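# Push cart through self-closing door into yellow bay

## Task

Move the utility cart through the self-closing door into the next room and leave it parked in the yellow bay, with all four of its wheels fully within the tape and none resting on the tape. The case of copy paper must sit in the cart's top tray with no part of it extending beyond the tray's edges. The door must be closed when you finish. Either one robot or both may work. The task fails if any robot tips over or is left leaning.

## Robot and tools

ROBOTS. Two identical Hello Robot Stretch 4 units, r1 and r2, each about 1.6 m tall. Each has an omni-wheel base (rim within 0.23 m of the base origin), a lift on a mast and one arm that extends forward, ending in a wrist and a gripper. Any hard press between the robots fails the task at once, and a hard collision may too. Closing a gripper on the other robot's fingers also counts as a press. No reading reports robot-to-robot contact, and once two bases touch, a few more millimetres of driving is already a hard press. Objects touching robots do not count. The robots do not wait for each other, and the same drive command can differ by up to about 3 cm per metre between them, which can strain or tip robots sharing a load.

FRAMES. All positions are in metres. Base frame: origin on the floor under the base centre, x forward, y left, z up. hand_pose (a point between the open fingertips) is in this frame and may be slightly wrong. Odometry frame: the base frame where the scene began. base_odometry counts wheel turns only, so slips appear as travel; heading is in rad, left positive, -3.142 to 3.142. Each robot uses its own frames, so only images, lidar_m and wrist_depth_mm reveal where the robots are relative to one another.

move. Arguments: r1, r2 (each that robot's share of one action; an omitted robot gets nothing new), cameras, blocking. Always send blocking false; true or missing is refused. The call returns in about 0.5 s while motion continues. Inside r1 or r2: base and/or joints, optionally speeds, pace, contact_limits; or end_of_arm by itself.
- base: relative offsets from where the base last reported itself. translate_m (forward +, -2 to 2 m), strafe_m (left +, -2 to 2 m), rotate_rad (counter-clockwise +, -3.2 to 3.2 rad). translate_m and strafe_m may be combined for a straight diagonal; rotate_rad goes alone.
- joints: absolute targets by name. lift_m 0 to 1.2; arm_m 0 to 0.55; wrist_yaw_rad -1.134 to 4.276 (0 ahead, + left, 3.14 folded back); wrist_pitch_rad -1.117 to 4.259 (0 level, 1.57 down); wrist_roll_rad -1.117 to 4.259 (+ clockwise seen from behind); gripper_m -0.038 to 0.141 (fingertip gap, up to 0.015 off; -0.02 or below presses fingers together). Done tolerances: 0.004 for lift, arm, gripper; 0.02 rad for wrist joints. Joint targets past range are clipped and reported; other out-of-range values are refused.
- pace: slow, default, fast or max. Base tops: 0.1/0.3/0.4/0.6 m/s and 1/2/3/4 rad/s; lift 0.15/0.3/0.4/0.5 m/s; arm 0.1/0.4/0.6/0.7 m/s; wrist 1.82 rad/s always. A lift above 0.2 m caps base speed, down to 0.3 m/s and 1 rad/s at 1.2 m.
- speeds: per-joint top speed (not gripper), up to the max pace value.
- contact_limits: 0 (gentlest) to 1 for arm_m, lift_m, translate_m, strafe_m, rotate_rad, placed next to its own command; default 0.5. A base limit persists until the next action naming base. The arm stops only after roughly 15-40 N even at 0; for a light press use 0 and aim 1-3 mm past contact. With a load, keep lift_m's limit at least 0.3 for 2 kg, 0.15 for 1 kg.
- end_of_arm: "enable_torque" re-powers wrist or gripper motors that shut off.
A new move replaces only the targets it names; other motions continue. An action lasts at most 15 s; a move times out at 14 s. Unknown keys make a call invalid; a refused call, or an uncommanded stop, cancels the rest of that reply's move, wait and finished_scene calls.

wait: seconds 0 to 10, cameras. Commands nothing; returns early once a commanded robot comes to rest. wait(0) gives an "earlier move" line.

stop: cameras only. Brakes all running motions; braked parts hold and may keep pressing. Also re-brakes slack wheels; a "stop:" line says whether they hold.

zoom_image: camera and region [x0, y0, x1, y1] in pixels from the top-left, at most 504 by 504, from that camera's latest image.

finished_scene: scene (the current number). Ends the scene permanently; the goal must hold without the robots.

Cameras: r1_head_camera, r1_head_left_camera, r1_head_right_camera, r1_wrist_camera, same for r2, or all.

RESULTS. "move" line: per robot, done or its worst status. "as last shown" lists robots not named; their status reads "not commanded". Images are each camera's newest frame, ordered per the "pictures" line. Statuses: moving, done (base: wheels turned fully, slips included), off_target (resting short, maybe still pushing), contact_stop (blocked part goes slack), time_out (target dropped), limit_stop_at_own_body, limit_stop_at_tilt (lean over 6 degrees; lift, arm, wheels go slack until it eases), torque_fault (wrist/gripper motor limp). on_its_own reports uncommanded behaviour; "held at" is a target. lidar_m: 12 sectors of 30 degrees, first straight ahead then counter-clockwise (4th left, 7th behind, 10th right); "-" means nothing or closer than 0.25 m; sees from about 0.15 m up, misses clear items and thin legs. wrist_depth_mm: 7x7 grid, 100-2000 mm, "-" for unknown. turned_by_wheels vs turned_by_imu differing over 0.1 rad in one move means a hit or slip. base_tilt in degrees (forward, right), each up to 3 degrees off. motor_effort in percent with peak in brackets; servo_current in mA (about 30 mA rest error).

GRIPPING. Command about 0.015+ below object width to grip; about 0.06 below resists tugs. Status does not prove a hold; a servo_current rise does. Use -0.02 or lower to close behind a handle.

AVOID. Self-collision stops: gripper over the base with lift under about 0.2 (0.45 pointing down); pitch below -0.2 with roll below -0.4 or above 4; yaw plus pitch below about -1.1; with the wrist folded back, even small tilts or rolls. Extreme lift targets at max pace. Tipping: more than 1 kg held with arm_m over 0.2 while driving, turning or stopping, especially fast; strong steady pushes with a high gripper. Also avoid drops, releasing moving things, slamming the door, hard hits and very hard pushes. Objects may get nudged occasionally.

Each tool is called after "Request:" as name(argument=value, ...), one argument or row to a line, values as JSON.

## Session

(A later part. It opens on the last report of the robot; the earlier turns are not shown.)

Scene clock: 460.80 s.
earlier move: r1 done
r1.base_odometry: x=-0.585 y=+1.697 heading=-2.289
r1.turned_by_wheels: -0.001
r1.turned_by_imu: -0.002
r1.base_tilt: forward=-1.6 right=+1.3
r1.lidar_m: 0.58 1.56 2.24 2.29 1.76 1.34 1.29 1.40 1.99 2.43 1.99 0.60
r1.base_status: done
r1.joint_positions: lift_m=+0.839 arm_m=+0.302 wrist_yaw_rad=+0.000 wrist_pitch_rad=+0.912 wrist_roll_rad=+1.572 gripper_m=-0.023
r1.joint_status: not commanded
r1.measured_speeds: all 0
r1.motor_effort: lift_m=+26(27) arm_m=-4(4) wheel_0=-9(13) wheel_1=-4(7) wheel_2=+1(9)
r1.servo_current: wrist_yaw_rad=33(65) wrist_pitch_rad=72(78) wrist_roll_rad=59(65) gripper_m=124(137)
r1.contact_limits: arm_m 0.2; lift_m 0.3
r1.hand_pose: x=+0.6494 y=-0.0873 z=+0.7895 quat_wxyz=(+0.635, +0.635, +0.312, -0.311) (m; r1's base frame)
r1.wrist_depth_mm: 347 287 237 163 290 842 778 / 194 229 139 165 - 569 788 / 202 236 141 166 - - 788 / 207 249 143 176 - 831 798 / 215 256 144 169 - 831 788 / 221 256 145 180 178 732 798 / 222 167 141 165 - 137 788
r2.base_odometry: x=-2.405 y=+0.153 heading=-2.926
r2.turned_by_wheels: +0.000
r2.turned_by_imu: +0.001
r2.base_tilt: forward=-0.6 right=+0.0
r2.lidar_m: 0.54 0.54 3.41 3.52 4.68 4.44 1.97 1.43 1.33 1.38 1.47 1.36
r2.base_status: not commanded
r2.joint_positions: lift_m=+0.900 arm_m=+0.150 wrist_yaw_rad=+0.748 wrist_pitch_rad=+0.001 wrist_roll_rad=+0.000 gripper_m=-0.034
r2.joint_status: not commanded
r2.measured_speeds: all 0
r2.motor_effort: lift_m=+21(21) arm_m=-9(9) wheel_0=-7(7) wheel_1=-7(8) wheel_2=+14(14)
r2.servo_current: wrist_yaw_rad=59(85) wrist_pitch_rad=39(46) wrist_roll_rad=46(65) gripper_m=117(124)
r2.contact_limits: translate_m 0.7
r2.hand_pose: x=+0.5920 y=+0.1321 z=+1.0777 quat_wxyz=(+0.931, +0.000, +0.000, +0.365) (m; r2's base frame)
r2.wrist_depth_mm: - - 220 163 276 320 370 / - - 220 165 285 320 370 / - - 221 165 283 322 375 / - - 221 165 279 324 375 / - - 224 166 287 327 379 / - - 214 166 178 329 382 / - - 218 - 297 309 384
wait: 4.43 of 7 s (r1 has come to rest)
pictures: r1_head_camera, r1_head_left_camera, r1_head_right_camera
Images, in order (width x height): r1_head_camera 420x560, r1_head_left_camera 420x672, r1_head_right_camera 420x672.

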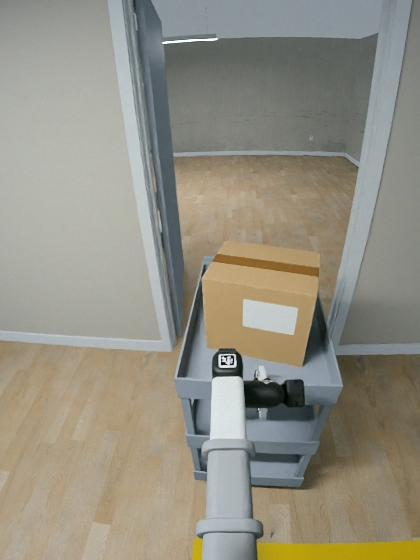

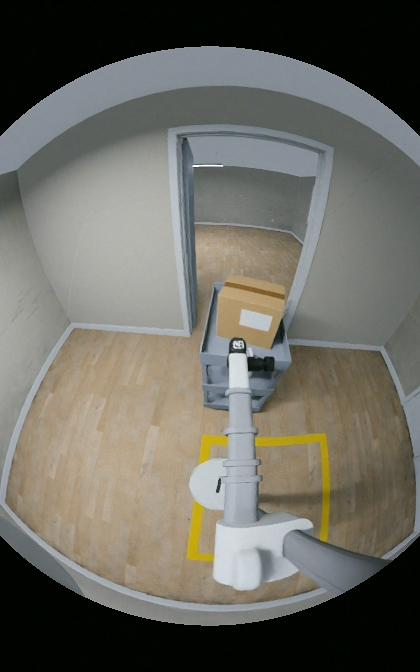

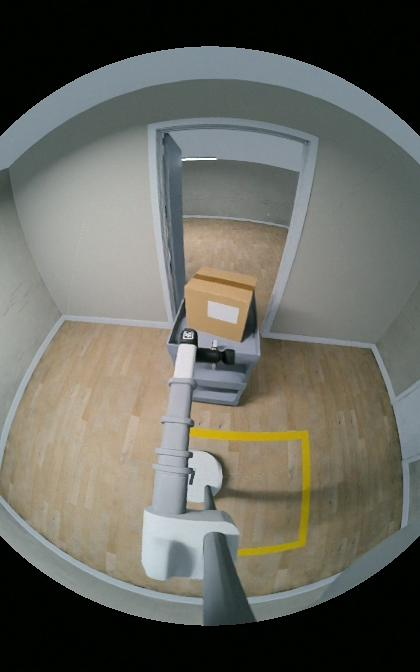

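Request:
move(
  r1={"base":{"translate_m":-0.25,"strafe_m":0.25},"pace":"slow"},
  blocking=false,
  cameras=[],
)

Request:
wait(
  seconds=7,
  cameras=["r1_head_camera"],
)

Request:
move(
  r1={"base":{"translate_m":-0.18,"strafe_m":0.3},"pace":"slow"},
  blocking=false,
  cameras=[],
)

Request:
wait(
  seconds=7,
  cameras=["r1_head_camera","r1_head_left_camera","r1_head_right_camera"],
)

Scene clock: 466.00 s.
move: r1 moving
r1.base_odometry: x=-0.572 y=+1.698 heading=-2.290
r1.turned_by_wheels: -0.001
r1.turned_by_imu: -0.001
r1.base_tilt: forward=-1.5 right=+1.3
r1.lidar_m: 0.58 1.56 2.27 2.28 1.75 1.32 1.29 1.38 1.98 2.40 1.99 0.60
r1.base_status: translate_m moving; strafe_m moving
r1.joint_positions: lift_m=+0.839 arm_m=+0.302 wrist_yaw_rad=+0.000 wrist_pitch_rad=+0.912 wrist_roll_rad=+1.572 gripper_m=-0.023
r1.joint_status: not commanded
r1.measured_speeds: translate_m=-0.036 strafe_m=+0.036 rotate_rad=+0.000 lift_m=+0.000 arm_m=+0.000 wrist_yaw_rad=+0.000 wrist_pitch_rad=+0.000 wrist_roll_rad=+0.000
r1.motor_effort: lift_m=+27(27) arm_m=-4(4) wheel_0=-11(15) wheel_1=+3(3) wheel_2=+2(5)
r1.servo_current: wrist_yaw_rad=46(65) wrist_pitch_rad=65(72) wrist_roll_rad=52(78) gripper_m=124(130)
r1.contact_limits: arm_m 0.2; lift_m 0.3
r1.hand_pose: x=+0.6494 y=-0.0873 z=+0.7895 quat_wxyz=(+0.635, +0.635, +0.312, -0.311) (m; r1's base frame)
r1.wrist_depth_mm: 338 287 237 163 300 842 788 / 195 229 141 173 - 564 788 / 202 238 143 167 - - 788 / 210 250 145 171 - 831 798 / 216 258 136 173 - 741 788 / 224 259 137 183 177 831 788 / 223 161 144 162 - 143 778
r2: as last shown
r2.turned_by_imu: +0.000
r2.lidar_m: 0.53 0.54 3.41 3.54 4.66 4.43 1.98 1.41 1.31 1.35 1.45 1.36
r2.motor_effort: lift_m=+21(21) arm_m=-8(8) wheel_0=-7(7) wheel_1=-7(8) wheel_2=+14(14)
r2.servo_current: wrist_yaw_rad=65(78) wrist_pitch_rad=39(46) wrist_roll_rad=39(52) gripper_m=111(124)
r2.contact_limits: translate_m 0.7
r2.wrist_depth_mm: - - 220 164 277 319 370 / - - 220 164 282 320 373 / - - 222 165 285 322 373 / - - 222 165 279 324 377 / - - 223 166 286 325 377 / - - 213 167 178 329 379 / - - 218 - 297 310 384
pictures: none
No camera images: "cameras" was empty.

Scene clock: 470.27 s.
earlier move: r1 done
r1.base_odometry: x=-0.233 y=+1.720 heading=-2.289
r1.turned_by_wheels: +0.000
r1.turned_by_imu: -0.002
r1.base_tilt: forward=-1.5 right=+1.3
r1.lidar_m: 0.58 1.83 2.10 2.05 1.42 1.07 1.02 1.12 1.62 2.65 2.35 0.56
r1.base_status: done
r1.joint_positions: lift_m=+0.839 arm_m=+0.302 wrist_yaw_rad=-0.001 wrist_pitch_rad=+0.912 wrist_roll_rad=+1.572 gripper_m=-0.023
r1.joint_status: not commanded
r1.measured_speeds: all 0
r1.motor_effort: lift_m=+27(27) arm_m=-4(4) wheel_0=-8(16) wheel_1=+1(4) wheel_2=+0(5)
r1.servo_current: wrist_yaw_rad=46(78) wrist_pitch_rad=72(78) wrist_roll_rad=26(78) gripper_m=124(137)
r1.contact_limits: arm_m 0.2; lift_m 0.3
r1.hand_pose: x=+0.6493 y=-0.0875 z=+0.7895 quat_wxyz=(+0.634, +0.635, +0.311, -0.312) (m; r1's base frame)
r1.wrist_depth_mm: 160 185 215 200 121 263 759 / 171 200 223 115 141 - 759 / 187 220 229 120 155 - 768 / 202 242 231 133 171 - 788 / 224 263 232 141 189 842 798 / 247 279 161 159 177 854 798 / 263 167 137 162 177 147 778
r2.base_odometry: x=-2.405 y=+0.153 heading=-2.926
r2.turned_by_wheels: +0.000
r2.turned_by_imu: +0.001
r2.base_tilt: forward=-0.6 right=+0.1
r2.lidar_m: 0.55 0.56 3.41 3.53 4.66 4.44 1.97 1.39 1.33 1.38 1.47 1.38
r2.base_status: not commanded
r2.joint_positions: lift_m=+0.900 arm_m=+0.150 wrist_yaw_rad=+0.748 wrist_pitch_rad=+0.001 wrist_roll_rad=+0.000 gripper_m=-0.034
r2.joint_status: not commanded
r2.measured_speeds: all 0
r2.motor_effort: lift_m=+21(21) arm_m=-8(8) wheel_0=-6(7) wheel_1=-7(8) wheel_2=+14(14)
r2.servo_current: wrist_yaw_rad=72(85) wrist_pitch_rad=39(46) wrist_roll_rad=59(65) gripper_m=124(124)
r2.contact_limits: translate_m 0.7
r2.hand_pose: x=+0.5920 y=+0.1321 z=+1.0777 quat_wxyz=(+0.931, +0.000, +0.000, +0.365) (m; r2's base frame)
r2.wrist_depth_mm: - - 220 163 277 319 373 / - - 220 164 282 320 370 / - - 222 165 285 324 375 / - - 222 165 279 324 373 / - - 224 165 286 327 379 / - - 213 166 178 329 379 / - - 218 - 297 307 384
wait: 4.27 of 7 s (r1 has come to rest)
pictures: r1_head_camera
Images, in order (width x height): r1_head_camera 420x560.

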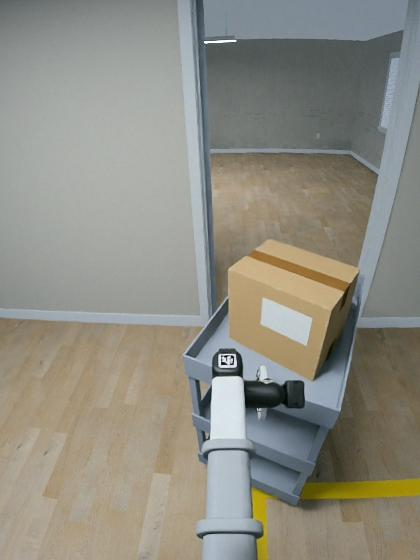

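Scene clock: 470.77 s.
move: r1 moving
r1.base_odometry: x=-0.220 y=+1.718 heading=-2.291
r1.turned_by_wheels: -0.001
r1.turned_by_imu: -0.001
r1.base_tilt: forward=-1.5 right=+1.3
r1.lidar_m: 0.57 1.83 2.10 2.03 1.41 1.06 1.01 1.09 1.57 2.67 2.35 0.55
r1.base_status: translate_m moving; strafe_m moving
r1.joint_positions: lift_m=+0.839 arm_m=+0.302 wrist_yaw_rad=-0.001 wrist_pitch_rad=+0.912 wrist_roll_rad=+1.572 gripper_m=-0.023
r1.joint_status: not commanded
r1.measured_speeds: translate_m=-0.026 strafe_m=+0.042 rotate_rad=+0.000 lift_m=+0.000 arm_m=+0.000 wrist_yaw_rad=-0.007 wrist_pitch_rad=+0.000 wrist_roll_rad=+0.000
r1.motor_effort: lift_m=+26(27) arm_m=-4(4) wheel_0=-15(16) wheel_1=-1(3) wheel_2=-2(2)
r1.servo_current: wrist_yaw_rad=33(72) wrist_pitch_rad=65(72) wrist_roll_rad=52(59) gripper_m=130(130)
r1.contact_limits: arm_m 0.2; lift_m 0.3
r1.hand_pose: x=+0.6493 y=-0.0877 z=+0.7895 quat_wxyz=(+0.634, +0.635, +0.311, -0.312) (m; r1's base frame)
r1.wrist_depth_mm: 160 186 216 196 123 262 750 / 173 201 223 117 146 - 759 / 189 222 229 120 156 - 778 / 204 245 231 135 173 - - / 226 264 231 148 - 820 798 / 251 281 176 165 180 831 788 / 266 167 135 162 182 146 778
r2: as last shown
r2.turned_by_imu: +0.000
r2.lidar_m: 0.55 0.52 3.40 3.52 4.66 4.44 1.98 1.40 1.32 1.35 1.44 1.36
r2.servo_current: wrist_yaw_rad=78(85) wrist_pitch_rad=39(46) wrist_roll_rad=46(59) gripper_m=117(124)
r2.contact_limits: translate_m 0.7
r2.wrist_depth_mm: - - 219 164 278 319 370 / - - 220 164 281 322 370 / - - 222 165 283 322 375 / - - 222 165 281 324 375 / - - 223 166 286 327 377 / - - 213 167 178 327 379 / - - 217 - 297 310 387
pictures: none
No camera images: "cameras" was empty.

Scene clock: 475.03 s.
earlier move: r1 done
r1.base_odometry: x=+0.111 y=+1.658 heading=-2.290
r1.turned_by_wheels: +0.001
r1.turned_by_imu: -0.002
r1.base_tilt: forward=-1.5 right=+1.3
r1.lidar_m: 0.55 2.03 1.80 1.77 1.16 0.86 0.84 0.89 1.30 2.94 2.61 0.46
r1.base_status: done
r1.joint_positions: lift_m=+0.839 arm_m=+0.302 wrist_yaw_rad=-0.003 wrist_pitch_rad=+0.912 wrist_roll_rad=+1.572 gripper_m=-0.023
r1.joint_status: not commanded
r1.measured_speeds: all 0
r1.motor_effort: lift_m=+26(27) arm_m=+4(4) wheel_0=-7(18) wheel_1=+0(5) wheel_2=-1(4)
r1.servo_current: wrist_yaw_rad=46(78) wrist_pitch_rad=65(78) wrist_roll_rad=59(72) gripper_m=124(137)
r1.contact_limits: arm_m 0.2; lift_m 0.3
r1.hand_pose: x=+0.6492 y=-0.0879 z=+0.7895 quat_wxyz=(+0.634, +0.636, +0.310, -0.312) (m; r1's base frame)
r1.wrist_depth_mm: 144 161 180 189 164 147 - / 165 187 213 191 165 147 - / 198 229 229 193 166 150 - / 244 267 231 193 174 132 768 / 310 289 231 195 138 842 798 / - 290 201 136 176 866 798 / - 172 175 158 960 138 778
r2.base_odometry: x=-2.405 y=+0.153 heading=-2.926
r2.turned_by_wheels: +0.000
r2.turned_by_imu: +0.001
r2.base_tilt: forward=-0.6 right=+0.1
r2.lidar_m: 0.55 0.56 3.41 3.54 4.65 4.42 1.98 1.40 1.30 1.37 1.44 1.38
r2.base_status: not commanded
r2.joint_positions: lift_m=+0.900 arm_m=+0.150 wrist_yaw_rad=+0.748 wrist_pitch_rad=+0.001 wrist_roll_rad=+0.000 gripper_m=-0.034
r2.joint_status: not commanded
r2.measured_speeds: all 0
r2.motor_effort: lift_m=+21(21) arm_m=-8(8) wheel_0=-7(7) wheel_1=-7(8) wheel_2=+14(14)
r2.servo_current: wrist_yaw_rad=59(85) wrist_pitch_rad=46(52) wrist_roll_rad=46(59) gripper_m=117(124)
r2.contact_limits: translate_m 0.7
r2.hand_pose: x=+0.5920 y=+0.1321 z=+1.0777 quat_wxyz=(+0.931, +0.000, +0.000, +0.365) (m; r2's base frame)
r2.wrist_depth_mm: - - 219 164 278 319 373 / - - 221 164 282 322 373 / - - 221 165 283 322 373 / - - 221 165 279 324 377 / - - 223 166 286 325 379 / - - 214 167 178 329 382 / - - 218 - 296 309 387
wait: 4.27 of 7 s (r1 has come to rest)
pictures: r1_head_camera, r1_head_left_camera, r1_head_right_camera
Images, in order (width x height): r1_head_camera 420x560, r1_head_left_camera 420x672, r1_head_right_camera 420x672.

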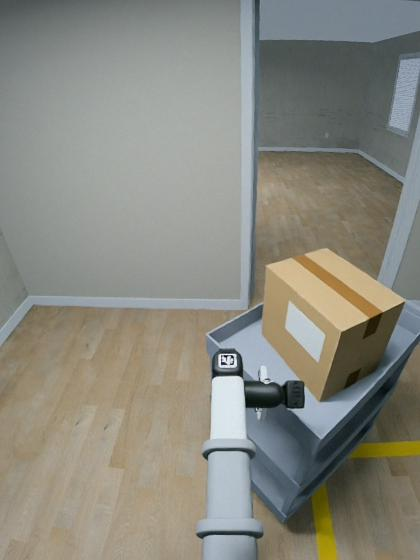

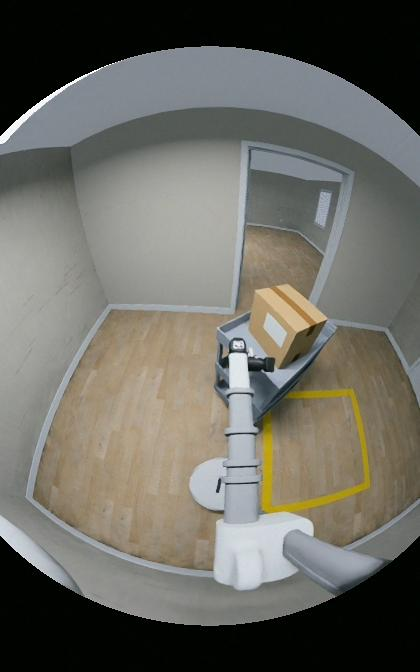

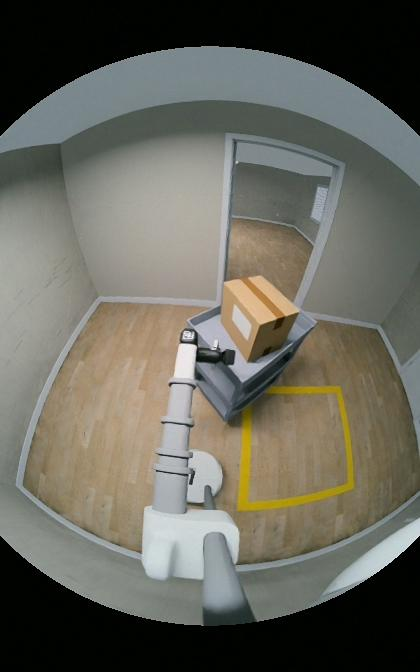

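Request:
move(
  r1={"base":{"rotate_rad":-0.35},"pace":"slow"},
  blocking=false,
  cameras=[],
)

Request:
wait(
  seconds=4,
  cameras=[],
)

Request:
move(
  r1={"base":{"translate_m":-0.1,"strafe_m":0.38},"pace":"slow"},
  blocking=false,
  cameras=[],
)

Request:
wait(
  seconds=7,
  cameras=["r1_head_camera","r1_head_left_camera","r1_head_right_camera"],
)

Scene clock: 484.50 s.
move: r1 moving
r1.base_odometry: x=+0.112 y=+1.658 heading=-2.412
r1.turned_by_wheels: -0.122
r1.turned_by_imu: -0.121
r1.base_tilt: forward=-1.6 right=+1.2
r1.lidar_m: 0.55 1.98 1.88 1.75 1.33 0.90 0.83 0.88 1.17 2.70 2.96 0.50
r1.base_status: rotate_rad moving
r1.joint_positions: lift_m=+0.839 arm_m=+0.302 wrist_yaw_rad=+0.006 wrist_pitch_rad=+0.912 wrist_roll_rad=+1.573 gripper_m=-0.023
r1.joint_status: not commanded
r1.measured_speeds: translate_m=+0.000 strafe_m=-0.001 rotate_rad=-0.492 lift_m=+0.000 arm_m=+0.000 wrist_yaw_rad=+0.024 wrist_pitch_rad=+0.000 wrist_roll_rad=+0.000
r1.motor_effort: lift_m=+27(27) arm_m=+5(5) wheel_0=+26(27) wheel_1=+11(13) wheel_2=+17(17)
r1.servo_current: wrist_yaw_rad=46(59) wrist_pitch_rad=65(72) wrist_roll_rad=46(52) gripper_m=117(137)
r1.contact_limits: arm_m 0.2; lift_m 0.3
r1.hand_pose: x=+0.6497 y=-0.0864 z=+0.7894 quat_wxyz=(+0.635, +0.634, +0.313, -0.310) (m; r1's base frame)
r1.wrist_depth_mm: 139 157 178 187 162 147 - / 156 180 208 189 163 148 - / 183 213 225 186 167 122 - / 216 257 229 191 168 151 778 / 267 286 229 194 130 878 788 / 340 289 209 129 175 878 798 / - 167 175 134 179 147 788
r2: as last shown
r2.turned_by_imu: +0.000
r2.lidar_m: 0.56 0.54 3.40 3.53 4.66 4.43 1.99 1.38 1.32 1.37 1.45 1.38
r2.motor_effort: lift_m=+21(21) arm_m=-8(8) wheel_0=-6(7) wheel_1=-7(8) wheel_2=+14(14)
r2.servo_current: wrist_yaw_rad=78(78) wrist_pitch_rad=39(46) wrist_roll_rad=52(59) gripper_m=117(124)
r2.contact_limits: translate_m 0.7
r2.wrist_depth_mm: - - 220 163 277 320 370 / - - 220 164 282 320 373 / - - 221 164 283 322 375 / - - 222 165 281 324 377 / - - 223 166 286 324 379 / - - 215 167 178 327 382 / - - 218 - 297 310 384
pictures: none
No camera images: "cameras" was empty.

Scene clock: 485.47 s.
earlier move: r1 done
r1.base_odometry: x=+0.111 y=+1.658 heading=-2.640
r1.turned_by_wheels: -0.228
r1.turned_by_imu: -0.229
r1.base_tilt: forward=-1.6 right=+1.3
r1.lidar_m: 0.58 1.91 2.11 1.76 1.76 1.01 0.86 0.85 1.00 1.66 2.94 0.61
r1.base_status: done
r1.joint_positions: lift_m=+0.839 arm_m=+0.302 wrist_yaw_rad=-0.002 wrist_pitch_rad=+0.912 wrist_roll_rad=+1.572 gripper_m=-0.023
r1.joint_status: not commanded
r1.measured_speeds: all 0
r1.motor_effort: lift_m=+27(27) arm_m=-4(5) wheel_0=-2(27) wheel_1=+2(13) wheel_2=-1(17)
r1.servo_current: wrist_yaw_rad=52(72) wrist_pitch_rad=65(78) wrist_roll_rad=46(72) gripper_m=124(137)
r1.contact_limits: arm_m 0.2; lift_m 0.3
r1.hand_pose: x=+0.6493 y=-0.0877 z=+0.7894 quat_wxyz=(+0.634, +0.635, +0.311, -0.312) (m; r1's base frame)
r1.wrist_depth_mm: 177 228 231 140 185 342 788 / 188 216 231 144 - 410 788 / 195 230 231 152 186 - - / 206 245 232 156 - - 788 / 218 260 238 166 - 820 798 / 230 265 142 175 177 820 798 / 233 167 141 160 - 138 788
r2.base_odometry: x=-2.405 y=+0.153 heading=-2.926
r2.turned_by_wheels: +0.000
r2.turned_by_imu: +0.000
r2.base_tilt: forward=-0.6 right=+0.0
r2.lidar_m: 0.55 0.54 3.40 3.56 4.65 4.41 1.97 1.40 1.32 1.39 1.45 1.38
r2.base_status: not commanded
r2.joint_positions: lift_m=+0.900 arm_m=+0.150 wrist_yaw_rad=+0.748 wrist_pitch_rad=+0.001 wrist_roll_rad=+0.000 gripper_m=-0.034
r2.joint_status: not commanded
r2.measured_speeds: all 0
r2.motor_effort: lift_m=+21(21) arm_m=-8(8) wheel_0=-6(7) wheel_1=-7(8) wheel_2=+14(15)
r2.servo_current: wrist_yaw_rad=65(85) wrist_pitch_rad=39(46) wrist_roll_rad=39(59) gripper_m=117(124)
r2.contact_limits: translate_m 0.7
r2.hand_pose: x=+0.5920 y=+0.1321 z=+1.0777 quat_wxyz=(+0.931, +0.000, +0.000, +0.365) (m; r2's base frame)
r2.wrist_depth_mm: - - 220 164 278 320 370 / - - 220 164 283 322 370 / - - 222 165 283 322 373 / - - 223 166 281 322 375 / - - 223 166 286 327 379 / - - 213 167 178 327 382 / - - 217 - 297 309 384
wait: 0.97 of 4 s (r1 has come to rest)
pictures: none
No camera images: "cameras" was empty.

Scene clock: 485.97 s.
move: r1 moving
r1.base_odometry: x=+0.120 y=+1.649 heading=-2.641
r1.turned_by_wheels: -0.001
r1.turned_by_imu: -0.001
r1.base_tilt: forward=-1.5 right=+1.3
r1.lidar_m: 0.58 1.91 2.09 1.76 1.76 1.03 0.85 0.85 0.98 1.68 2.95 0.59
r1.base_status: translate_m moving; strafe_m moving
r1.joint_positions: lift_m=+0.839 arm_m=+0.302 wrist_yaw_rad=-0.002 wrist_pitch_rad=+0.912 wrist_roll_rad=+1.572 gripper_m=-0.023
r1.joint_status: not commanded
r1.measured_speeds: translate_m=-0.012 strafe_m=+0.048 rotate_rad=-0.002 lift_m=+0.000 arm_m=+0.000 wrist_yaw_rad=+0.000 wrist_pitch_rad=+0.000 wrist_roll_rad=+0.000
r1.motor_effort: lift_m=+26(27) arm_m=-4(4) wheel_0=-12(14) wheel_1=+5(7) wheel_2=+3(3)
r1.servo_current: wrist_yaw_rad=39(65) wrist_pitch_rad=59(78) wrist_roll_rad=52(59) gripper_m=130(137)
r1.contact_limits: arm_m 0.2; lift_m 0.3
r1.hand_pose: x=+0.6493 y=-0.0877 z=+0.7894 quat_wxyz=(+0.634, +0.635, +0.311, -0.312) (m; r1's base frame)
r1.wrist_depth_mm: 179 257 234 146 185 345 778 / 190 220 229 148 - 430 778 / 197 235 229 153 - - 788 / 208 250 236 164 - - 788 / 220 260 144 170 - 831 798 / 229 266 141 181 179 842 788 / 231 160 143 164 - 143 778
r2: as last shown
r2.base_tilt: forward=-0.6 right=+0.1
r2.lidar_m: 0.53 0.54 3.43 3.54 4.65 4.42 1.97 1.40 1.32 1.38 1.46 1.36
r2.motor_effort: lift_m=+21(21) arm_m=-8(8) wheel_0=-7(7) wheel_1=-7(8) wheel_2=+14(14)
r2.servo_current: wrist_yaw_rad=65(91) wrist_pitch_rad=46(46) wrist_roll_rad=33(52) gripper_m=117(117)
r2.contact_limits: translate_m 0.7
r2.wrist_depth_mm: - - 219 164 277 319 370 / - - 220 164 281 322 373 / - - 221 165 285 322 373 / - - 221 165 279 322 375 / - - 224 166 287 325 377 / - - 215 166 178 327 382 / - - 217 - 296 309 384
pictures: none
No camera images: "cameras" was empty.

Scene clock: 490.63 s.
earlier move: r1 done
r1.base_odometry: x=+0.381 y=+1.373 heading=-2.641
r1.turned_by_wheels: +0.000
r1.turned_by_imu: -0.003
r1.base_tilt: forward=-1.5 right=+1.3
r1.lidar_m: 0.53 1.89 1.62 1.36 1.38 1.03 0.85 0.84 1.00 1.67 3.33 0.47
r1.base_status: done
r1.joint_positions: lift_m=+0.839 arm_m=+0.302 wrist_yaw_rad=-0.003 wrist_pitch_rad=+0.912 wrist_roll_rad=+1.572 gripper_m=-0.023
r1.joint_status: not commanded
r1.measured_speeds: all 0
r1.motor_effort: lift_m=+26(27) arm_m=+4(5) wheel_0=-9(16) wheel_1=+1(7) wheel_2=-2(5)
r1.servo_current: wrist_yaw_rad=59(72) wrist_pitch_rad=65(78) wrist_roll_rad=46(65) gripper_m=124(137)
r1.contact_limits: arm_m 0.2; lift_m 0.3
r1.hand_pose: x=+0.6491 y=-0.0879 z=+0.7894 quat_wxyz=(+0.634, +0.636, +0.310, -0.313) (m; r1's base frame)
r1.wrist_depth_mm: 144 161 181 191 164 147 - / 164 188 213 192 166 148 - / 200 230 229 193 167 151 - / 246 271 231 195 174 136 778 / 307 289 232 195 131 854 809 / - 291 201 124 177 854 788 / - 172 175 150 960 148 778
r2.base_odometry: x=-2.405 y=+0.153 heading=-2.926
r2.turned_by_wheels: +0.000
r2.turned_by_imu: +0.001
r2.base_tilt: forward=-0.6 right=+0.0
r2.lidar_m: 0.53 0.52 3.42 3.49 4.62 4.44 1.98 1.40 1.33 1.37 1.44 1.36
r2.base_status: not commanded
r2.joint_positions: lift_m=+0.900 arm_m=+0.150 wrist_yaw_rad=+0.748 wrist_pitch_rad=+0.001 wrist_roll_rad=+0.000 gripper_m=-0.034
r2.joint_status: not commanded
r2.measured_speeds: all 0
r2.motor_effort: lift_m=+21(21) arm_m=-8(8) wheel_0=-7(7) wheel_1=-7(8) wheel_2=+14(14)
r2.servo_current: wrist_yaw_rad=72(91) wrist_pitch_rad=33(52) wrist_roll_rad=46(59) gripper_m=124(124)
r2.contact_limits: translate_m 0.7
r2.hand_pose: x=+0.5920 y=+0.1321 z=+1.0777 quat_wxyz=(+0.931, +0.000, +0.000, +0.365) (m; r2's base frame)
r2.wrist_depth_mm: - - 220 164 277 320 373 / - - 220 164 283 320 368 / - - 221 165 283 322 373 / - - 222 165 279 324 377 / - - 223 166 286 327 377 / - - 214 166 178 327 379 / - - 216 - 297 310 384
wait: 4.67 of 7 s (r1 has come to rest)
pictures: r1_head_camera, r1_head_left_camera, r1_head_right_camera
Images, in order (width x height): r1_head_camera 420x560, r1_head_left_camera 420x672, r1_head_right_camera 420x672.

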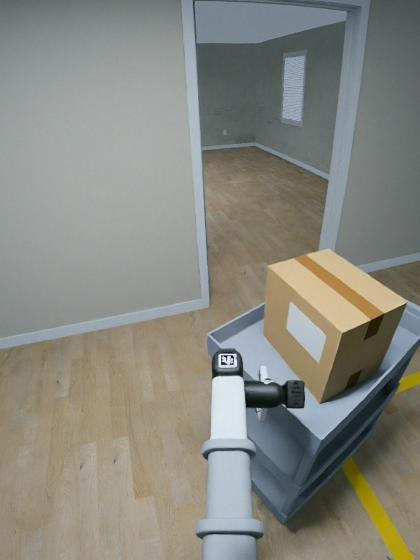

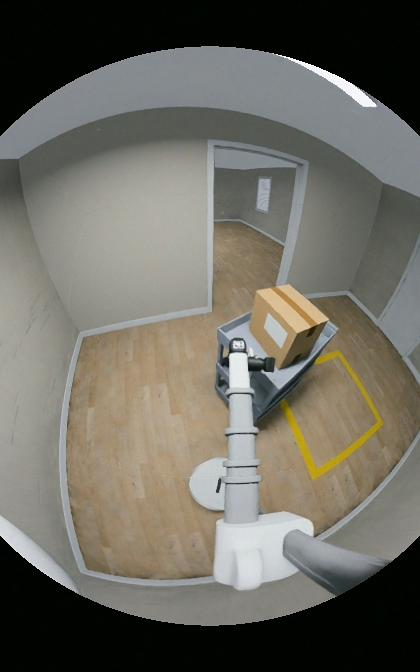

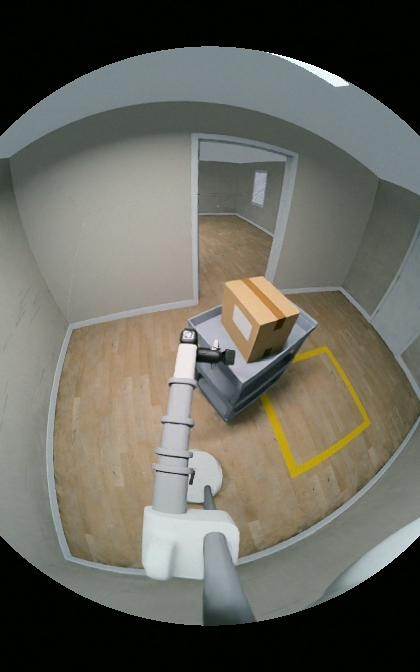

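Request:
move(
  r1={"base":{"rotate_rad":-0.4},"pace":"slow"},
  blocking=false,
  cameras=[],
)

Request:
wait(
  seconds=4,
  cameras=[],
)

Request:
move(
  r1={"base":{"translate_m":-0.18,"strafe_m":0.25},"pace":"slow"},
  blocking=false,
  cameras=[],
)

Request:
wait(
  seconds=7,
  cameras=["r1_head_left_camera","r1_head_right_camera"],
)

Request:
move(
  r1={"base":{"rotate_rad":-0.4},"pace":"slow"},
  blocking=false,
  cameras=[],
)

Request:
wait(
  seconds=4,
  cameras=["r1_head_left_camera","r1_head_right_camera"],
)

Scene clock: 502.17 s.
move: r1 moving
r1.base_odometry: x=+0.382 y=+1.373 heading=-2.763
r1.turned_by_wheels: -0.122
r1.turned_by_imu: -0.121
r1.base_tilt: forward=-1.6 right=+1.2
r1.lidar_m: 0.55 1.89 1.78 1.38 1.36 1.14 0.89 0.86 0.96 1.44 3.33 0.51
r1.base_status: rotate_rad moving
r1.joint_positions: lift_m=+0.839 arm_m=+0.302 wrist_yaw_rad=+0.006 wrist_pitch_rad=+0.913 wrist_roll_rad=+1.573 gripper_m=-0.023
r1.joint_status: not commanded
r1.measured_speeds: translate_m=-0.001 strafe_m=+0.000 rotate_rad=-0.486 lift_m=+0.000 arm_m=+0.000 wrist_yaw_rad=+0.035 wrist_pitch_rad=+0.000 wrist_roll_rad=+0.000
r1.motor_effort: lift_m=+26(27) arm_m=+5(5) wheel_0=+27(27) wheel_1=+11(12) wheel_2=+15(15)
r1.servo_current: wrist_yaw_rad=52(65) wrist_pitch_rad=72(78) wrist_roll_rad=52(65) gripper_m=124(130)
r1.contact_limits: arm_m 0.2; lift_m 0.3
r1.hand_pose: x=+0.6497 y=-0.0863 z=+0.7894 quat_wxyz=(+0.635, +0.634, +0.313, -0.310) (m; r1's base frame)
r1.wrist_depth_mm: 139 157 177 187 162 145 - / 157 180 208 189 163 147 - / 183 215 227 186 165 - 357 / 220 257 228 191 171 141 778 / 274 289 229 193 123 842 798 / 342 291 209 125 174 891 788 / - 166 175 133 179 147 788
r2: as last shown
r2.turned_by_imu: +0.000
r2.base_tilt: forward=-0.6 right=+0.1
r2.lidar_m: 0.56 0.54 3.41 3.54 4.68 4.43 1.94 1.42 1.31 1.37 1.46 1.35
r2.servo_current: wrist_yaw_rad=72(85) wrist_pitch_rad=33(46) wrist_roll_rad=52(59) gripper_m=117(124)
r2.contact_limits: translate_m 0.7
r2.wrist_depth_mm: - - 220 163 277 319 370 / - - 220 164 282 320 373 / - - 220 165 283 324 375 / - - 220 166 281 325 377 / - - 223 166 286 325 377 / - - 214 167 178 329 379 / - - 218 - 296 309 387
pictures: none
No camera images: "cameras" was empty.

Scene clock: 503.20 s.
earlier move: r1 done
r1.base_odometry: x=+0.381 y=+1.373 heading=-3.041
r1.turned_by_wheels: -0.278
r1.turned_by_imu: -0.279
r1.base_tilt: forward=-1.6 right=+1.3
r1.lidar_m: 0.58 1.91 1.91 1.53 1.37 1.40 0.96 0.84 0.89 1.08 2.12 0.60
r1.base_status: done
r1.joint_positions: lift_m=+0.839 arm_m=+0.302 wrist_yaw_rad=-0.002 wrist_pitch_rad=+0.913 wrist_roll_rad=+1.572 gripper_m=-0.023
r1.joint_status: not commanded
r1.measured_speeds: all 0
r1.motor_effort: lift_m=+26(27) arm_m=-4(5) wheel_0=-1(27) wheel_1=+0(13) wheel_2=-1(17)
r1.servo_current: wrist_yaw_rad=46(65) wrist_pitch_rad=65(78) wrist_roll_rad=46(78) gripper_m=117(130)
r1.contact_limits: arm_m 0.2; lift_m 0.3
r1.hand_pose: x=+0.6492 y=-0.0878 z=+0.7894 quat_wxyz=(+0.634, +0.635, +0.311, -0.312) (m; r1's base frame)
r1.wrist_depth_mm: 199 277 236 158 282 820 788 / 193 224 137 162 - 521 788 / 201 236 139 158 - - 788 / 208 248 143 173 - 842 788 / 216 259 144 171 - 732 788 / 224 262 140 181 178 842 788 / 224 166 142 162 - 138 788
r2.base_odometry: x=-2.405 y=+0.153 heading=-2.926
r2.turned_by_wheels: +0.000
r2.turned_by_imu: +0.000
r2.base_tilt: forward=-0.6 right=+0.1
r2.lidar_m: 0.54 0.55 3.43 3.54 4.63 4.41 1.98 1.40 1.33 1.37 1.46 1.38
r2.base_status: not commanded
r2.joint_positions: lift_m=+0.900 arm_m=+0.150 wrist_yaw_rad=+0.748 wrist_pitch_rad=+0.001 wrist_roll_rad=+0.000 gripper_m=-0.034
r2.joint_status: not commanded
r2.measured_speeds: all 0
r2.motor_effort: lift_m=+21(21) arm_m=-8(8) wheel_0=-7(7) wheel_1=-8(8) wheel_2=+14(14)
r2.servo_current: wrist_yaw_rad=72(85) wrist_pitch_rad=39(46) wrist_roll_rad=39(59) gripper_m=117(124)
r2.contact_limits: translate_m 0.7
r2.hand_pose: x=+0.5920 y=+0.1321 z=+1.0777 quat_wxyz=(+0.931, +0.000, +0.000, +0.365) (m; r2's base frame)
r2.wrist_depth_mm: - - 220 163 277 319 368 / - - 221 164 282 320 370 / - - 222 165 285 322 375 / - - 221 166 281 324 377 / - - 224 166 287 327 382 / - - 213 167 178 329 379 / - - 218 - 296 310 384
wait: 1.03 of 4 s (r1 has come to rest)
pictures: none
No camera images: "cameras" was empty.

Scene clock: 503.70 s.
move: r1 moving
r1.base_odometry: x=+0.390 y=+1.364 heading=-3.041
r1.turned_by_wheels: +0.000
r1.turned_by_imu: -0.001
r1.base_tilt: forward=-1.5 right=+1.3
r1.lidar_m: 0.58 1.90 1.93 1.53 1.35 1.38 0.96 0.87 0.88 1.07 2.10 0.61
r1.base_status: translate_m moving; strafe_m moving
r1.joint_positions: lift_m=+0.839 arm_m=+0.302 wrist_yaw_rad=-0.002 wrist_pitch_rad=+0.913 wrist_roll_rad=+1.572 gripper_m=-0.023
r1.joint_status: not commanded
r1.measured_speeds: translate_m=-0.029 strafe_m=+0.039 rotate_rad=+0.000 lift_m=+0.000 arm_m=+0.000 wrist_yaw_rad=+0.000 wrist_pitch_rad=+0.000 wrist_roll_rad=+0.000
r1.motor_effort: lift_m=+26(27) arm_m=-4(4) wheel_0=-12(12) wheel_1=+1(3) wheel_2=+4(5)
r1.servo_current: wrist_yaw_rad=59(72) wrist_pitch_rad=72(72) wrist_roll_rad=52(65) gripper_m=124(130)
r1.contact_limits: arm_m 0.2; lift_m 0.3
r1.hand_pose: x=+0.6492 y=-0.0878 z=+0.7894 quat_wxyz=(+0.634, +0.635, +0.311, -0.312) (m; r1's base frame)
r1.wrist_depth_mm: 330 274 234 163 286 382 778 / 194 226 139 166 - 530 778 / 202 240 134 167 - - 788 / 212 251 144 172 - 842 788 / 220 260 137 174 - 831 788 / 226 262 139 178 177 831 788 / 225 161 143 164 - 143 778
r2: as last shown
r2.base_tilt: forward=-0.6 right=+0.0
r2.lidar_m: 0.54 0.55 3.42 3.54 4.67 4.42 1.98 1.40 1.32 1.38 1.45 1.37
r2.motor_effort: lift_m=+21(21) arm_m=-8(8) wheel_0=-6(7) wheel_1=-7(8) wheel_2=+14(14)
r2.servo_current: wrist_yaw_rad=72(78) wrist_pitch_rad=39(46) wrist_roll_rad=46(52) gripper_m=117(124)
r2.contact_limits: translate_m 0.7
r2.wrist_depth_mm: - - 220 163 278 319 370 / - - 220 164 282 322 373 / - - 222 165 283 322 375 / - - 223 165 281 322 375 / - - 224 166 286 325 379 / - - 213 167 178 327 379 / - - 217 - 297 310 387
pictures: none
No camera images: "cameras" was empty.

Scene clock: 507.57 s.
earlier move: r1 done
r1.base_odometry: x=+0.585 y=+1.142 heading=-3.042
r1.turned_by_wheels: +0.000
r1.turned_by_imu: -0.003
r1.base_tilt: forward=-1.5 right=+1.3
r1.lidar_m: 0.57 1.87 1.90 1.19 1.04 1.06 0.98 0.85 0.89 1.08 2.18 0.52
r1.base_status: done
r1.joint_positions: lift_m=+0.839 arm_m=+0.302 wrist_yaw_rad=-0.002 wrist_pitch_rad=+0.913 wrist_roll_rad=+1.572 gripper_m=-0.023
r1.joint_status: not commanded
r1.measured_speeds: all 0
r1.motor_effort: lift_m=+27(27) arm_m=+4(4) wheel_0=-10(16) wheel_1=+1(4) wheel_2=-2(7)
r1.servo_current: wrist_yaw_rad=52(72) wrist_pitch_rad=72(85) wrist_roll_rad=46(72) gripper_m=124(130)
r1.contact_limits: arm_m 0.2; lift_m 0.3
r1.hand_pose: x=+0.6491 y=-0.0878 z=+0.7894 quat_wxyz=(+0.634, +0.635, +0.311, -0.312) (m; r1's base frame)
r1.wrist_depth_mm: 149 167 194 191 168 113 - / 166 190 216 193 172 128 312 / 189 218 230 194 114 149 597 / 217 256 231 193 129 - 778 / 254 279 232 132 167 842 788 / 300 289 188 146 179 866 788 / - 169 135 160 960 147 778
r2.base_odometry: x=-2.405 y=+0.153 heading=-2.926
r2.turned_by_wheels: +0.000
r2.turned_by_imu: +0.001
r2.base_tilt: forward=-0.6 right=+0.1
r2.lidar_m: 0.55 0.54 3.40 3.55 4.66 4.44 2.00 1.39 1.33 1.38 1.45 1.37
r2.base_status: not commanded
r2.joint_positions: lift_m=+0.900 arm_m=+0.150 wrist_yaw_rad=+0.748 wrist_pitch_rad=+0.001 wrist_roll_rad=+0.000 gripper_m=-0.034
r2.joint_status: not commanded
r2.measured_speeds: all 0
r2.motor_effort: lift_m=+21(21) arm_m=-8(8) wheel_0=-7(8) wheel_1=-7(8) wheel_2=+14(14)
r2.servo_current: wrist_yaw_rad=72(85) wrist_pitch_rad=39(46) wrist_roll_rad=59(65) gripper_m=117(124)
r2.contact_limits: translate_m 0.7
r2.hand_pose: x=+0.5920 y=+0.1321 z=+1.0777 quat_wxyz=(+0.931, +0.000, +0.000, +0.365) (m; r2's base frame)
r2.wrist_depth_mm: - - 219 164 276 320 375 / - - 220 164 283 320 368 / - - 220 165 283 322 375 / - - 222 165 281 324 377 / - - 224 166 286 327 377 / - - 213 166 178 329 382 / - - 218 - 294 309 384
wait: 3.87 of 7 s (r1 has come to rest)
pictures: r1_head_left_camera, r1_head_right_camera
Images, in order (width x height): r1_head_left_camera 420x672, r1_head_right_camera 420x672.

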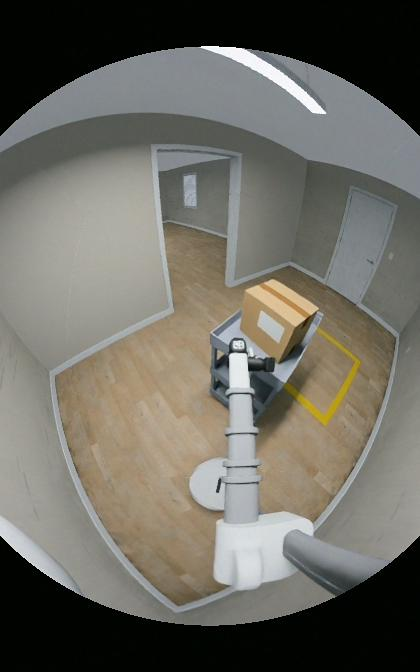

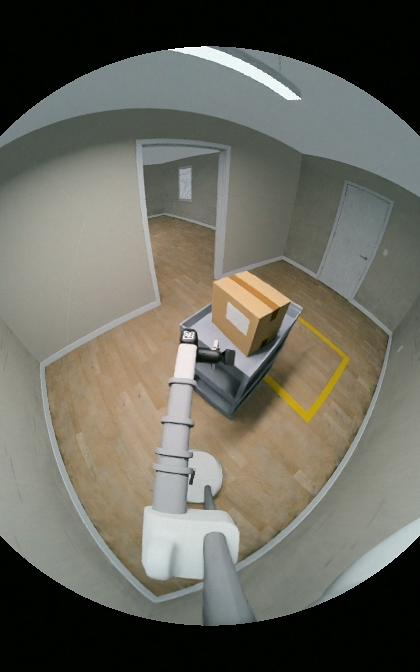

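Scene clock: 508.07 s.
move: r1 moving
r1.base_odometry: x=+0.586 y=+1.142 heading=+3.120
r1.turned_by_wheels: -0.121
r1.turned_by_imu: -0.120
r1.base_tilt: forward=-1.6 right=+1.2
r1.lidar_m: 0.56 1.89 1.88 1.25 1.05 1.06 1.04 0.89 0.89 1.02 1.72 0.53
r1.base_status: rotate_rad moving
r1.joint_positions: lift_m=+0.839 arm_m=+0.302 wrist_yaw_rad=+0.009 wrist_pitch_rad=+0.913 wrist_roll_rad=+1.572 gripper_m=-0.023
r1.joint_status: not commanded
r1.measured_speeds: translate_m=-0.001 strafe_m=+0.000 rotate_rad=-0.481 lift_m=+0.000 arm_m=-0.001 wrist_yaw_rad=+0.028 wrist_pitch_rad=+0.000 wrist_roll_rad=+0.000
r1.motor_effort: lift_m=+27(27) arm_m=+6(6) wheel_0=+29(29) wheel_1=+12(13) wheel_2=+17(17)
r1.servo_current: wrist_yaw_rad=65(65) wrist_pitch_rad=72(78) wrist_roll_rad=46(72) gripper_m=130(130)
r1.contact_limits: arm_m 0.2; lift_m 0.3
r1.hand_pose: x=+0.6499 y=-0.0858 z=+0.7894 quat_wxyz=(+0.636, +0.634, +0.314, -0.309) (m; r1's base frame)
r1.wrist_depth_mm: 141 163 187 186 165 113 - / 153 179 208 187 169 127 293 / 171 204 220 186 115 145 759 / 198 236 228 192 127 - 768 / 229 267 229 196 150 842 798 / 271 289 209 128 180 866 798 / 291 166 191 131 179 140 788
r2: as last shown
r2.turned_by_imu: +0.000
r2.lidar_m: 0.57 0.53 3.40 3.51 4.63 4.43 1.95 1.41 1.29 1.38 1.49 1.37
r2.motor_effort: lift_m=+21(21) arm_m=-8(8) wheel_0=-7(7) wheel_1=-7(8) wheel_2=+14(14)
r2.servo_current: wrist_yaw_rad=72(85) wrist_pitch_rad=39(46) wrist_roll_rad=46(59) gripper_m=111(124)
r2.contact_limits: translate_m 0.7
r2.wrist_depth_mm: - - 220 164 278 320 370 / - - 220 164 283 322 373 / - - 221 166 283 322 373 / - - 222 165 279 325 377 / - - 223 166 286 325 379 / - - 213 167 178 327 382 / - - 217 - 296 310 387
pictures: none
No camera images: "cameras" was empty.

Scene clock: 508.87 s.
earlier move: r1 contact_stop
r1.base_odometry: x=+0.585 y=+1.146 heading=+3.028
r1.turned_by_wheels: -0.093
r1.turned_by_imu: -0.099
r1.base_tilt: forward=-1.6 right=+1.3
r1.lidar_m: 0.59 1.91 1.88 1.36 1.07 1.06 1.13 0.91 0.86 0.97 1.50 0.59
r1.base_status: rotate_rad contact_stop (by the wheels' count: -0.214 of -0.400)
r1.joint_positions: lift_m=+0.839 arm_m=+0.302 wrist_yaw_rad=-0.002 wrist_pitch_rad=+0.913 wrist_roll_rad=+1.572 gripper_m=-0.023
r1.joint_status: not commanded
r1.measured_speeds: all 0
r1.on_its_own: the wheels are slack since a contact_stop
r1.motor_effort: lift_m=+26(27) arm_m=-1(6) wheel_0=+0(29) wheel_1=+0(14) wheel_2=+0(18)
r1.servo_current: wrist_yaw_rad=39(65) wrist_pitch_rad=72(78) wrist_roll_rad=46(72) gripper_m=124(130)
r1.contact_limits: arm_m 0.2; lift_m 0.3
r1.hand_pose: x=+0.6492 y=-0.0877 z=+0.7894 quat_wxyz=(+0.634, +0.635, +0.311, -0.312) (m; r1's base frame)
r1.wrist_depth_mm: 173 206 231 126 165 309 798 / 179 212 231 124 172 392 788 / 190 225 231 135 - - 778 / 202 241 237 144 - - 798 / 214 258 239 156 - 842 788 / 229 262 173 163 177 831 788 / 236 166 138 163 - 141 778
r2.base_odometry: x=-2.405 y=+0.153 heading=-2.926
r2.turned_by_wheels: +0.000
r2.turned_by_imu: +0.000
r2.base_tilt: forward=-0.5 right=+0.0
r2.lidar_m: 0.57 0.55 3.42 3.54 4.66 4.44 1.96 1.39 1.32 1.38 1.46 1.38
r2.base_status: not commanded
r2.joint_positions: lift_m=+0.900 arm_m=+0.150 wrist_yaw_rad=+0.748 wrist_pitch_rad=+0.001 wrist_roll_rad=+0.000 gripper_m=-0.034
r2.joint_status: not commanded
r2.measured_speeds: all 0
r2.motor_effort: lift_m=+21(21) arm_m=-8(8) wheel_0=-7(7) wheel_1=-7(8) wheel_2=+14(14)
r2.servo_current: wrist_yaw_rad=78(85) wrist_pitch_rad=39(46) wrist_roll_rad=46(59) gripper_m=124(124)
r2.contact_limits: translate_m 0.7
r2.hand_pose: x=+0.5920 y=+0.1321 z=+1.0777 quat_wxyz=(+0.931, +0.000, +0.000, +0.365) (m; r2's base frame)
r2.wrist_depth_mm: - - 220 164 277 319 370 / - - 220 165 283 320 373 / - - 222 165 285 322 373 / - - 222 166 281 322 377 / - - 224 166 286 327 377 / - - 213 166 178 327 379 / - - 218 - 297 310 384
wait: 0.80 of 4 s (r1 has come to rest)
pictures: r1_head_left_camera, r1_head_right_camera
Images, in order (width x height): r1_head_left_camera 420x672, r1_head_right_camera 420x672.

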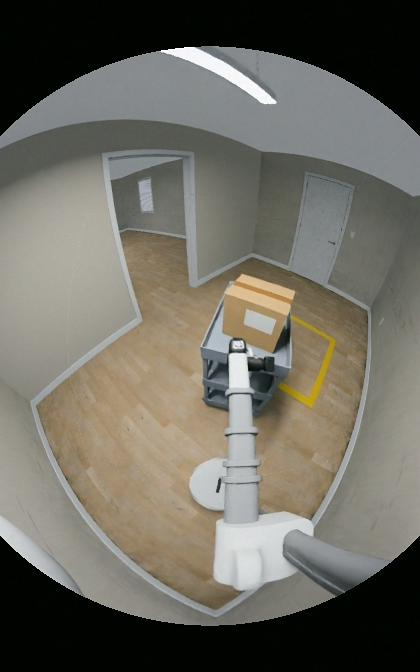

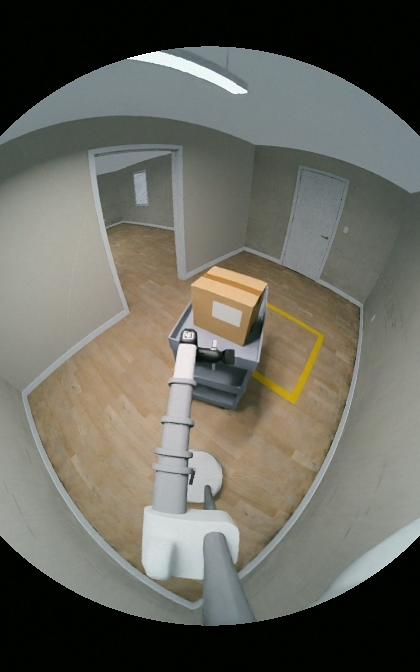

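Request:
move(
  r1={"base":{"translate_m":0.15,"strafe_m":0.32},"pace":"slow"},
  blocking=false,
  cameras=[],
)

Request:
wait(
  seconds=6,
  cameras=[],
)

Request:
move(
  r1={"base":{"rotate_rad":-0.4},"pace":"slow"},
  blocking=false,
  cameras=[],
)

Request:
wait(
  seconds=4,
  cameras=["r1_head_camera","r1_head_left_camera","r1_head_right_camera"],
)

Scene clock: 525.33 s.
move: r1 moving
r1.base_odometry: x=+0.578 y=+1.136 heading=+3.027
r1.turned_by_wheels: -0.001
r1.turned_by_imu: -0.001
r1.base_tilt: forward=-1.6 right=+1.3
r1.lidar_m: 0.56 1.91 1.87 1.36 1.08 1.07 1.14 0.90 0.90 0.96 1.53 0.57
r1.base_status: translate_m moving; strafe_m moving
r1.joint_positions: lift_m=+0.839 arm_m=+0.302 wrist_yaw_rad=-0.002 wrist_pitch_rad=+0.913 wrist_roll_rad=+1.572 gripper_m=-0.023
r1.joint_status: not commanded
r1.measured_speeds: translate_m=+0.020 strafe_m=+0.045 rotate_rad=+0.002 lift_m=+0.000 arm_m=+0.000 wrist_yaw_rad=+0.000 wrist_pitch_rad=+0.003 wrist_roll_rad=+0.000
r1.motor_effort: lift_m=+26(27) arm_m=+4(4) wheel_0=-6(11) wheel_1=+5(8) wheel_2=-9(9)
r1.servo_current: wrist_yaw_rad=39(59) wrist_pitch_rad=78(78) wrist_roll_rad=59(65) gripper_m=124(130)
r1.contact_limits: arm_m 0.2; lift_m 0.3
r1.hand_pose: x=+0.6491 y=-0.0877 z=+0.7894 quat_wxyz=(+0.634, +0.635, +0.311, -0.312) (m; r1's base frame)
r1.wrist_depth_mm: 172 201 229 128 161 300 788 / 176 211 231 124 165 394 788 / 189 223 231 132 174 - 788 / 201 238 237 144 - - 788 / 213 258 232 155 - 820 788 / 229 262 178 163 180 831 798 / 238 166 141 167 - 155 -
r2: as last shown
r2.base_tilt: forward=-0.6 right=+0.1
r2.lidar_m: 0.54 0.55 3.41 3.54 4.66 4.43 1.98 1.40 1.32 1.37 1.45 1.38
r2.servo_current: wrist_yaw_rad=72(85) wrist_pitch_rad=46(46) wrist_roll_rad=52(52) gripper_m=117(124)
r2.contact_limits: translate_m 0.7
r2.wrist_depth_mm: - - 219 163 277 320 373 / - - 220 164 283 320 370 / - - 221 165 283 320 373 / - - 223 165 279 325 375 / - - 223 166 287 325 379 / - - 213 167 178 329 379 / - - 218 - 297 309 384
pictures: none
No camera images: "cameras" was empty.

Scene clock: 529.63 s.
earlier move: r1 done
r1.base_odometry: x=+0.399 y=+0.846 heading=+3.026
r1.turned_by_wheels: -0.001
r1.turned_by_imu: -0.002
r1.base_tilt: forward=-1.6 right=+1.3
r1.lidar_m: 0.57 1.55 1.55 1.29 1.00 0.99 1.09 1.25 1.24 1.33 2.05 0.49
r1.base_status: done
r1.joint_positions: lift_m=+0.839 arm_m=+0.302 wrist_yaw_rad=-0.002 wrist_pitch_rad=+0.915 wrist_roll_rad=+1.572 gripper_m=-0.023
r1.joint_status: not commanded
r1.measured_speeds: all 0
r1.motor_effort: lift_m=+27(27) arm_m=-3(4) wheel_0=-11(15) wheel_1=+0(8) wheel_2=-6(10)
r1.servo_current: wrist_yaw_rad=52(65) wrist_pitch_rad=85(91) wrist_roll_rad=39(72) gripper_m=117(130)
r1.contact_limits: arm_m 0.2; lift_m 0.3
r1.hand_pose: x=+0.6485 y=-0.0878 z=+0.7890 quat_wxyz=(+0.634, +0.635, +0.312, -0.313) (m; r1's base frame)
r1.wrist_depth_mm: 146 163 186 191 164 150 - / 164 187 214 191 168 - - / 190 221 229 193 173 128 - / 224 259 230 193 125 167 788 / 276 286 230 198 147 854 788 / 340 289 203 133 182 878 788 / - 172 135 160 960 143 788
r2.base_odometry: x=-2.405 y=+0.153 heading=-2.926
r2.turned_by_wheels: +0.000
r2.turned_by_imu: +0.001
r2.base_tilt: forward=-0.6 right=+0.1
r2.lidar_m: 0.55 0.55 3.39 3.54 4.64 4.43 2.02 1.39 1.30 1.37 1.43 1.37
r2.base_status: not commanded
r2.joint_positions: lift_m=+0.900 arm_m=+0.150 wrist_yaw_rad=+0.748 wrist_pitch_rad=+0.001 wrist_roll_rad=+0.000 gripper_m=-0.034
r2.joint_status: not commanded
r2.measured_speeds: all 0
r2.motor_effort: lift_m=+21(21) arm_m=-8(8) wheel_0=-6(7) wheel_1=-7(8) wheel_2=+14(14)
r2.servo_current: wrist_yaw_rad=72(91) wrist_pitch_rad=39(46) wrist_roll_rad=59(59) gripper_m=117(124)
r2.contact_limits: translate_m 0.7
r2.hand_pose: x=+0.5920 y=+0.1321 z=+1.0777 quat_wxyz=(+0.931, +0.000, +0.000, +0.365) (m; r2's base frame)
r2.wrist_depth_mm: - - 220 164 276 319 373 / - - 220 164 283 320 373 / - - 221 165 283 320 375 / - - 222 165 281 324 375 / - - 224 166 285 325 379 / - - 214 166 178 327 379 / - - 218 - 297 309 384
wait: 4.30 of 6 s (r1 has come to rest)
pictures: none
No camera images: "cameras" was empty.

Scene clock: 530.13 s.
move: r1 moving
r1.base_odometry: x=+0.399 y=+0.846 heading=+2.904
r1.turned_by_wheels: -0.122
r1.turned_by_imu: -0.121
r1.base_tilt: forward=-1.6 right=+1.2
r1.lidar_m: 0.58 1.61 1.54 1.45 1.04 0.98 1.03 1.29 1.24 1.27 1.80 0.51
r1.base_status: rotate_rad moving
r1.joint_positions: lift_m=+0.839 arm_m=+0.302 wrist_yaw_rad=+0.003 wrist_pitch_rad=+0.915 wrist_roll_rad=+1.572 gripper_m=-0.023
r1.joint_status: not commanded
r1.measured_speeds: translate_m=+0.000 strafe_m=-0.001 rotate_rad=-0.486 lift_m=+0.000 arm_m=-0.001 wrist_yaw_rad=+0.015 wrist_pitch_rad=+0.000 wrist_roll_rad=+0.000
r1.motor_effort: lift_m=+26(27) arm_m=+5(5) wheel_0=+22(22) wheel_1=+10(10) wheel_2=+13(13)
r1.servo_current: wrist_yaw_rad=65(65) wrist_pitch_rad=91(91) wrist_roll_rad=46(59) gripper_m=124(124)
r1.contact_limits: arm_m 0.2; lift_m 0.3
r1.hand_pose: x=+0.6488 y=-0.0869 z=+0.7890 quat_wxyz=(+0.635, +0.634, +0.313, -0.312) (m; r1's base frame)
r1.wrist_depth_mm: 139 158 183 189 162 - - / 153 179 208 189 167 119 - / 177 207 222 191 171 132 640 / 203 244 229 193 122 164 778 / 237 274 230 198 135 842 809 / 287 289 206 128 177 854 809 / - 170 199 127 180 155 768
r2: as last shown
r2.turned_by_imu: +0.000
r2.lidar_m: 0.52 0.53 3.39 3.53 4.65 4.43 2.01 1.40 1.31 1.37 1.45 1.37
r2.motor_effort: lift_m=+21(21) arm_m=-8(8) wheel_0=-7(7) wheel_1=-7(8) wheel_2=+14(14)
r2.servo_current: wrist_yaw_rad=65(85) wrist_pitch_rad=39(46) wrist_roll_rad=46(52) gripper_m=111(117)
r2.contact_limits: translate_m 0.7
r2.wrist_depth_mm: - - 220 164 277 319 370 / - - 220 164 282 322 373 / - - 221 165 282 322 373 / - - 222 165 279 325 377 / - - 223 166 286 325 379 / - - 213 166 178 327 379 / - - 218 - 297 310 387
pictures: none
No camera images: "cameras" was empty.

Scene clock: 531.20 s.
earlier move: r1 done
r1.base_odometry: x=+0.399 y=+0.846 heading=+2.627
r1.turned_by_wheels: -0.278
r1.turned_by_imu: -0.290
r1.base_tilt: forward=-1.6 right=+1.3
r1.lidar_m: 0.58 2.42 1.54 1.52 1.19 1.01 1.00 1.15 1.22 1.22 1.43 0.62
r1.base_status: done
r1.joint_positions: lift_m=+0.839 arm_m=+0.302 wrist_yaw_rad=+0.003 wrist_pitch_rad=+0.915 wrist_roll_rad=+1.572 gripper_m=-0.023
r1.joint_status: not commanded
r1.measured_speeds: all 0
r1.motor_effort: lift_m=+26(27) arm_m=-5(7) wheel_0=-1(23) wheel_1=+2(13) wheel_2=+5(13)
r1.servo_current: wrist_yaw_rad=65(72) wrist_pitch_rad=85(91) wrist_roll_rad=46(65) gripper_m=117(124)
r1.contact_limits: arm_m 0.2; lift_m 0.3
r1.hand_pose: x=+0.6491 y=-0.0869 z=+0.7890 quat_wxyz=(+0.635, +0.634, +0.313, -0.312) (m; r1's base frame)
r1.wrist_depth_mm: 347 283 236 166 296 854 778 / 195 238 138 176 - 559 798 / 202 237 135 171 - 647 798 / 208 250 145 173 - 831 788 / 216 258 136 174 - 723 788 / 223 259 142 183 178 741 778 / 220 167 144 162 - 141 768
r2.base_odometry: x=-2.405 y=+0.153 heading=-2.926
r2.turned_by_wheels: +0.000
r2.turned_by_imu: +0.000
r2.base_tilt: forward=-0.6 right=+0.0
r2.lidar_m: 0.56 0.54 3.40 3.54 4.66 4.44 2.01 1.40 1.32 1.38 1.44 1.37
r2.base_status: not commanded
r2.joint_positions: lift_m=+0.900 arm_m=+0.150 wrist_yaw_rad=+0.748 wrist_pitch_rad=+0.001 wrist_roll_rad=+0.000 gripper_m=-0.034
r2.joint_status: not commanded
r2.measured_speeds: all 0
r2.motor_effort: lift_m=+21(21) arm_m=-8(8) wheel_0=-7(7) wheel_1=-7(8) wheel_2=+14(14)
r2.servo_current: wrist_yaw_rad=59(85) wrist_pitch_rad=46(46) wrist_roll_rad=39(59) gripper_m=117(124)
r2.contact_limits: translate_m 0.7
r2.hand_pose: x=+0.5920 y=+0.1321 z=+1.0777 quat_wxyz=(+0.931, +0.000, +0.000, +0.365) (m; r2's base frame)
r2.wrist_depth_mm: - - 220 164 276 317 373 / - - 221 164 282 320 370 / - - 221 165 283 322 370 / - - 221 165 279 325 377 / - - 222 166 287 325 377 / - - 214 166 178 327 382 / - - 217 - 297 309 387
wait: 1.07 of 4 s (r1 has come to rest)
pictures: r1_head_camera, r1_head_left_camera, r1_head_right_camera
Images, in order (width x height): r1_head_camera 420x560, r1_head_left_camera 420x672, r1_head_right_camera 420x672.

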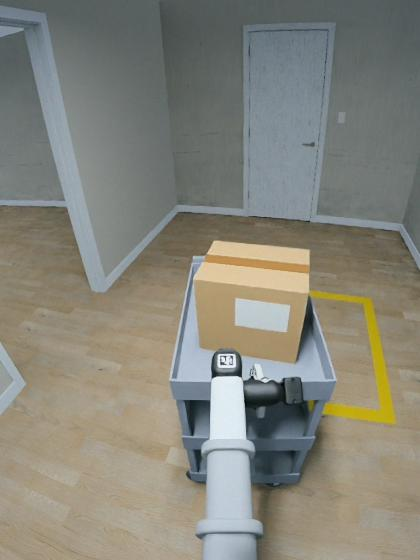

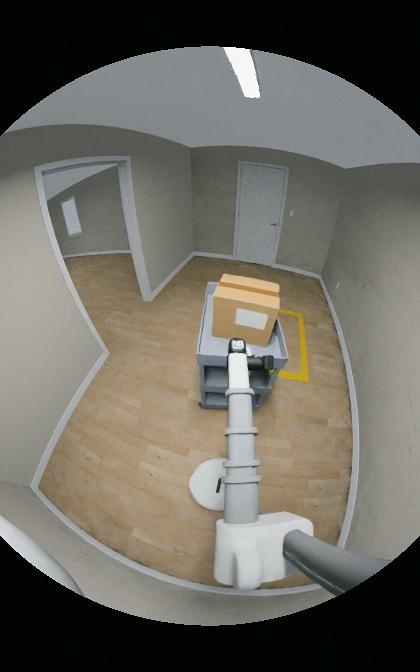

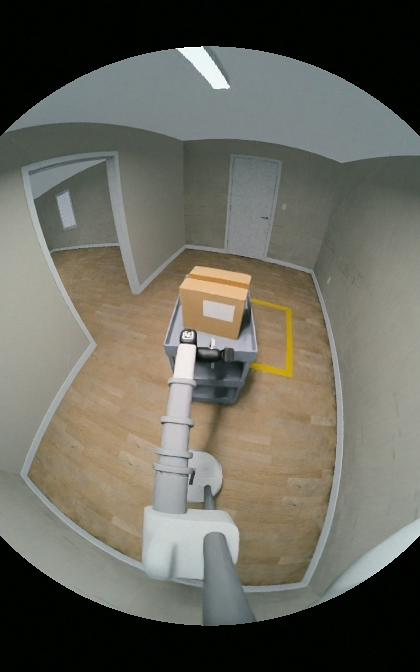

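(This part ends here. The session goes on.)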